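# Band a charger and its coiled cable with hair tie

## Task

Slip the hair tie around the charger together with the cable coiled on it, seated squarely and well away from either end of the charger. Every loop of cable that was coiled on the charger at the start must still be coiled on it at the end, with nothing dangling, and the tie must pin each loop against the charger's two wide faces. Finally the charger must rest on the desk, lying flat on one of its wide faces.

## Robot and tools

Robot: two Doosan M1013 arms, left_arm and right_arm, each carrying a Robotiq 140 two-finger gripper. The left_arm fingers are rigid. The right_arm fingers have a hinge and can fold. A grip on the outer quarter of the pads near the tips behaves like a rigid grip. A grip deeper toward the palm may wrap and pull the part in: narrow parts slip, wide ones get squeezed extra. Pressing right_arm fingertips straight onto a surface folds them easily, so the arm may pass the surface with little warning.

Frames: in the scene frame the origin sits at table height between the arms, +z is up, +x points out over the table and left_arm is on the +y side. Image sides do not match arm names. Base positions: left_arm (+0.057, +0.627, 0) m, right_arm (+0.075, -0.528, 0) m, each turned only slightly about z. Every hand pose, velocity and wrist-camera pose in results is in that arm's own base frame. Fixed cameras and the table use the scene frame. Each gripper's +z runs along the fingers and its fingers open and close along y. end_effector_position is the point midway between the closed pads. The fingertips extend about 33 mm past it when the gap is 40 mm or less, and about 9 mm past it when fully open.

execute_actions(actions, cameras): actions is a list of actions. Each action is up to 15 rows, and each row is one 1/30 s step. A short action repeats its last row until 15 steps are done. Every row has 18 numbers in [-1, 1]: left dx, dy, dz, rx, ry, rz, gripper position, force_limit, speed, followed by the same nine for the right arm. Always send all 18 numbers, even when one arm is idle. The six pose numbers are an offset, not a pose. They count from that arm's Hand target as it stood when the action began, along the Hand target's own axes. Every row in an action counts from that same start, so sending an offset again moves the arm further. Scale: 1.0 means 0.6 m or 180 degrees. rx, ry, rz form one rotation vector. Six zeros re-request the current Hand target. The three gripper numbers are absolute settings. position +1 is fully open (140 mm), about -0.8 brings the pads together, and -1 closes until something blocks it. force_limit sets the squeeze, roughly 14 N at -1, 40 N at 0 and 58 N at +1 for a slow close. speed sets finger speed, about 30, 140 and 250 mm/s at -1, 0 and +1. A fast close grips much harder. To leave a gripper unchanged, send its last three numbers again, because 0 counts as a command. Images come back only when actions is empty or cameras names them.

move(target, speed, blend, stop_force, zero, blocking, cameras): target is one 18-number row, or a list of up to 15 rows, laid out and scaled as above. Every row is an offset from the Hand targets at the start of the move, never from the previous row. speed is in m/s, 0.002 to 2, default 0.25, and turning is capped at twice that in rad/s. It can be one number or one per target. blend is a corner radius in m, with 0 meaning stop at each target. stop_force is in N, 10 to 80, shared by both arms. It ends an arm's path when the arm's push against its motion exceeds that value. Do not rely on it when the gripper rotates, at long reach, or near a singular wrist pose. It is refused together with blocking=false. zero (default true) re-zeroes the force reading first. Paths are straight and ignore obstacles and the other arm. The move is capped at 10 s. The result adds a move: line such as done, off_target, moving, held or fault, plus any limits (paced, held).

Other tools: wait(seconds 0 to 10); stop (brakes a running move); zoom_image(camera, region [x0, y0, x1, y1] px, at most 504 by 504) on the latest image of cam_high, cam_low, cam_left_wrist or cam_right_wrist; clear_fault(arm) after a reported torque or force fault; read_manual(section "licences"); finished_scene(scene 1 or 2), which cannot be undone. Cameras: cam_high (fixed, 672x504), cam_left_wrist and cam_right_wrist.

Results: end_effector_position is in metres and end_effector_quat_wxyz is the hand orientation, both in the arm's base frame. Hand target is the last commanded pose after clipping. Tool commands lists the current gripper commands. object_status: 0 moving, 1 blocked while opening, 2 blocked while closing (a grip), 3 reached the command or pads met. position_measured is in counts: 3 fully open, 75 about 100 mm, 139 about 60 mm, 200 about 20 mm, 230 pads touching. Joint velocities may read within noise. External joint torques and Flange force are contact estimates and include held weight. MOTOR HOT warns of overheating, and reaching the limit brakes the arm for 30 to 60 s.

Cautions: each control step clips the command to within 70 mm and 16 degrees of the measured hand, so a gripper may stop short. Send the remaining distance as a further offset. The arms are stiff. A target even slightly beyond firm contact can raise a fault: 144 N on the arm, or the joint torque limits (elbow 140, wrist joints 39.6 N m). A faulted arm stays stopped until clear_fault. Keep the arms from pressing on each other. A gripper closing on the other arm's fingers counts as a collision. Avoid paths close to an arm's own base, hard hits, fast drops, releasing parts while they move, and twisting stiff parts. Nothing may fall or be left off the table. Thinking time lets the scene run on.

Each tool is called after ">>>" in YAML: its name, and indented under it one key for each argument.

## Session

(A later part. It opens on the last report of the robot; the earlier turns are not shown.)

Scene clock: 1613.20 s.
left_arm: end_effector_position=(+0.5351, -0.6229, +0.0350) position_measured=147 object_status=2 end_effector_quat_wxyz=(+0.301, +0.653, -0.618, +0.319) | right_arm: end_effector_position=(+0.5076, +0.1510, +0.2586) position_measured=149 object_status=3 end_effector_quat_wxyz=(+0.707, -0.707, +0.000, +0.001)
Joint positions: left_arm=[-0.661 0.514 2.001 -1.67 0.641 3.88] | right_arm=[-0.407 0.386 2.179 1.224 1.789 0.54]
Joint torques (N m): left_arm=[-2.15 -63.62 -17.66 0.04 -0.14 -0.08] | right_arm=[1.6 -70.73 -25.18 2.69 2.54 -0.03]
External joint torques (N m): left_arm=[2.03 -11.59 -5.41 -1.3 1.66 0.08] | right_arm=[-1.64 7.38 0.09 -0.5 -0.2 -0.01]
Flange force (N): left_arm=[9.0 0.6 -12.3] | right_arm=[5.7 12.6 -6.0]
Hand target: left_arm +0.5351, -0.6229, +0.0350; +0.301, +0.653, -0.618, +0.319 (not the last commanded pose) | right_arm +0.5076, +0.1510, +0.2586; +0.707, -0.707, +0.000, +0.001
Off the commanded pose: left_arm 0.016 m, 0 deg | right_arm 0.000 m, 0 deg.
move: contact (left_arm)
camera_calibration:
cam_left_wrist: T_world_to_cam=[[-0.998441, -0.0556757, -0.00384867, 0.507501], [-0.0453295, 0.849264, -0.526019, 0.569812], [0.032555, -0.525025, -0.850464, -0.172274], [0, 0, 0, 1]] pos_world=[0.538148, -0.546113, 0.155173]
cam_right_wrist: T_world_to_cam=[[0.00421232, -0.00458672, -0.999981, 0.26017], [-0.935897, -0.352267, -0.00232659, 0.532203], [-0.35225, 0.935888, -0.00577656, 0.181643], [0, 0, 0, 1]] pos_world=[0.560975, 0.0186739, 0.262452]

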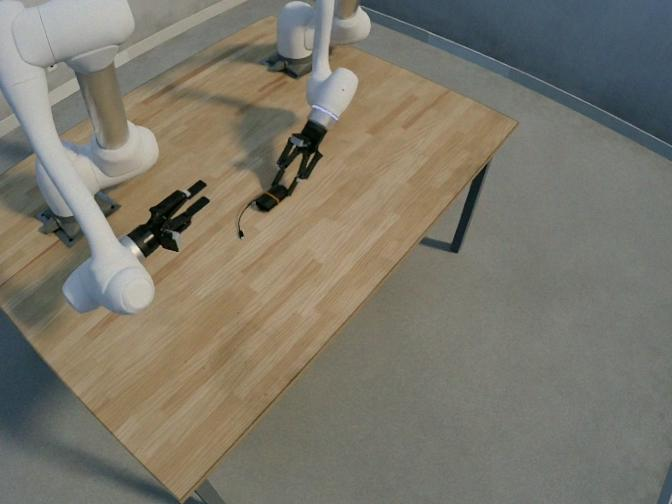

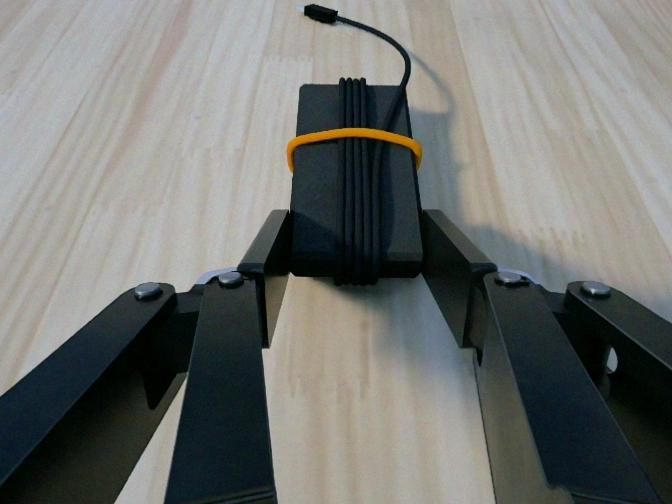

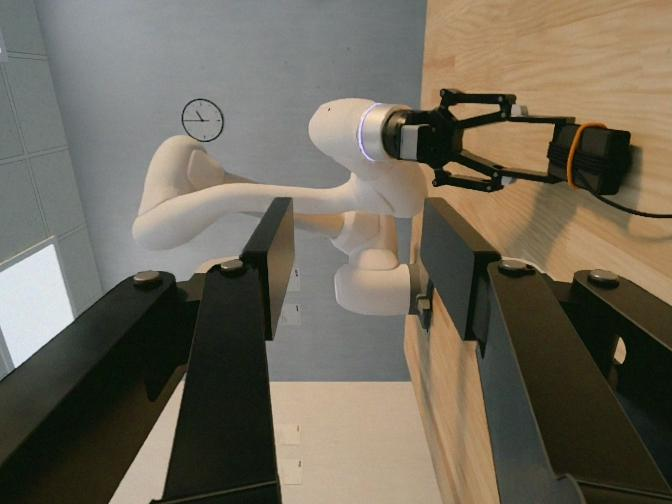

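>>> move:
  target: [0.0015,0,-0.0012,0,0,0,0.0,0,-1,0,0,0,0,0,0,-0.16,1,-1]

>>> move:
  target: [0,0,-0.25,0,0,0,0.0,0,-1,0,0,0,0,0,0,-0.16,1,-1]
  speed: 0.1
  cameras: ["cam_high","cam_left_wrist"]

>>> zoom_image:
  camera: "cam_left_wrist"
  region: [250, 0, 470, 220]

>>> zoom_image:
  camera: "cam_high"
  region: [230, 170, 300, 240]

Scene clock: 1624.83 s.
left_arm: end_effector_position=(+0.5351, -0.6229, +0.0362) position_measured=129 object_status=0 end_effector_quat_wxyz=(+0.301, +0.653, -0.618, +0.319) | right_arm: end_effector_position=(+0.5076, +0.1510, +0.2586) position_measured=149 object_status=3 end_effector_quat_wxyz=(+0.707, -0.707, +0.000, +0.001)
Joint positions: left_arm=[-0.661 0.512 2.001 -1.667 0.64 3.877] | right_arm=[-0.407 0.386 2.179 1.224 1.789 0.54]
Joint torques (N m): left_arm=[-1.17 -71.69 -22.11 -1.02 1.54 -0.09] | right_arm=[2 -70.5 -25.25 2.75 2.53 -0.06]
External joint torques (N m): left_arm=[1.15 -3.58 -1.12 -0.24 -0.03 0.09] | right_arm=[-2.03 7.25 0.28 -0.57 -0.18 0.01]
Flange force (N): left_arm=[2.3 0.6 -4.7] | right_arm=[4.9 12.4 -6.6]
Hand target: left_arm +0.5351, -0.6229, +0.0362; +0.301, +0.653, -0.618, +0.319 | right_arm +0.5076, +0.1510, +0.2586; +0.707, -0.707, +0.000, +0.001
Off the commanded pose: left_arm 0.000 m, 0 deg | right_arm 0.000 m, 0 deg.
move: done

Scene clock: 1626.67 s.
left_arm: end_effector_position=(+0.5285, -0.5048, +0.1284) position_measured=129 object_status=3 end_effector_quat_wxyz=(+0.301, +0.653, -0.618, +0.319) | right_arm: end_effector_position=(+0.5076, +0.1510, +0.2586) position_measured=149 object_status=3 end_effector_quat_wxyz=(+0.707, -0.707, +0.000, +0.001)
Joint positions: left_arm=[-0.502 0.308 2.087 -1.407 0.745 3.698] | right_arm=[-0.407 0.386 2.179 1.224 1.789 0.54]
Joint torques (N m): left_arm=[-1.12 -55.88 -25.99 -0.62 1.22 -0.08] | right_arm=[1.43 -70.73 -25.26 2.69 2.64 0.02]
External joint torques (N m): left_arm=[0.93 -3.29 -1.06 -0.2 -0.02 0.08] | right_arm=[-1.23 7.24 0.36 -0.54 -0.29 -0.06]
Flange force (N): left_arm=[2.1 1.3 -4.6] | right_arm=[5.3 12.6 -5.0]
Hand target: left_arm +0.5285, -0.5048, +0.1284; +0.301, +0.653, -0.618, +0.319 | right_arm +0.5076, +0.1510, +0.2586; +0.707, -0.707, +0.000, +0.001
Off the commanded pose: left_arm 0.000 m, 0 deg | right_arm 0.000 m, 0 deg.
move: done
camera_calibration:
cam_left_wrist: T_world_to_cam=[[-0.998437, -0.0557602, -0.00379566, 0.507794], [-0.0454292, 0.849259, -0.526019, 0.518396], [0.0325544, -0.525024, -0.850464, -0.0306194], [0, 0, 0, 1]] pos_world=[0.531547, -0.428014, 0.248573]
Images, in order (width x height): cam_high 672x504, cam_left_wrist 672x504.

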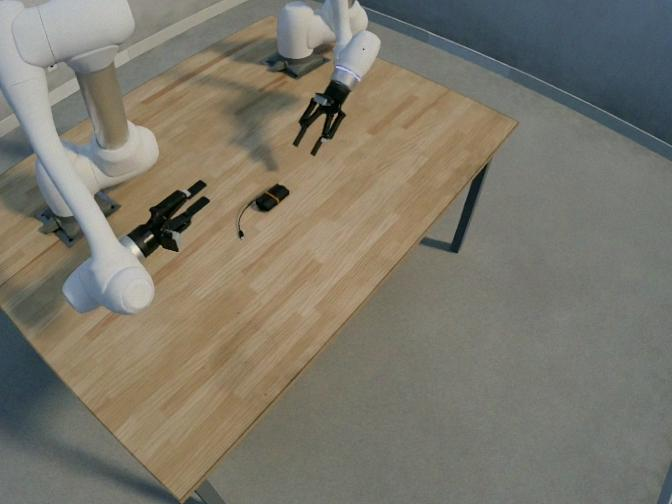

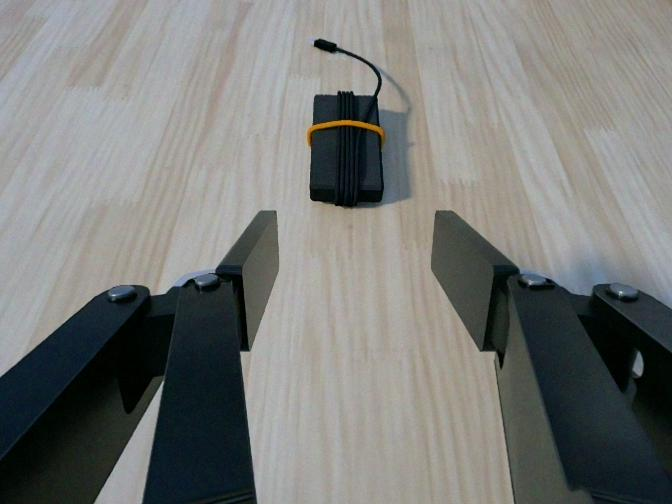

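Scaled by 2.291.

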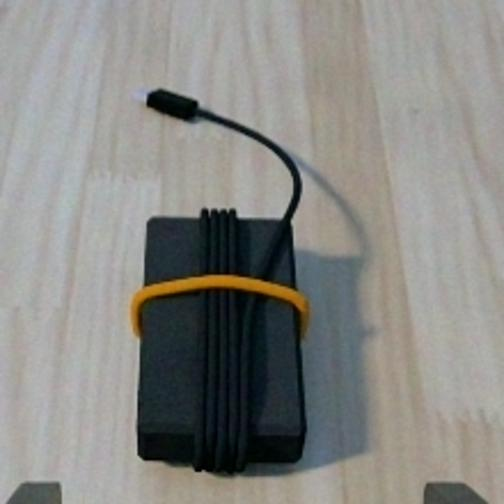

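Scaled by 7.200.

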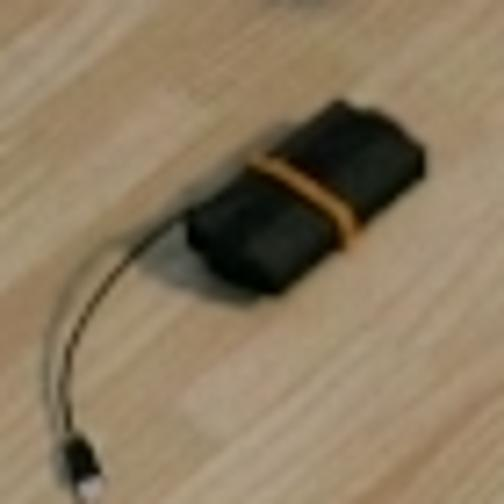

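>>> finished_scene:
  scene: 1

The scene is finished: the task was done.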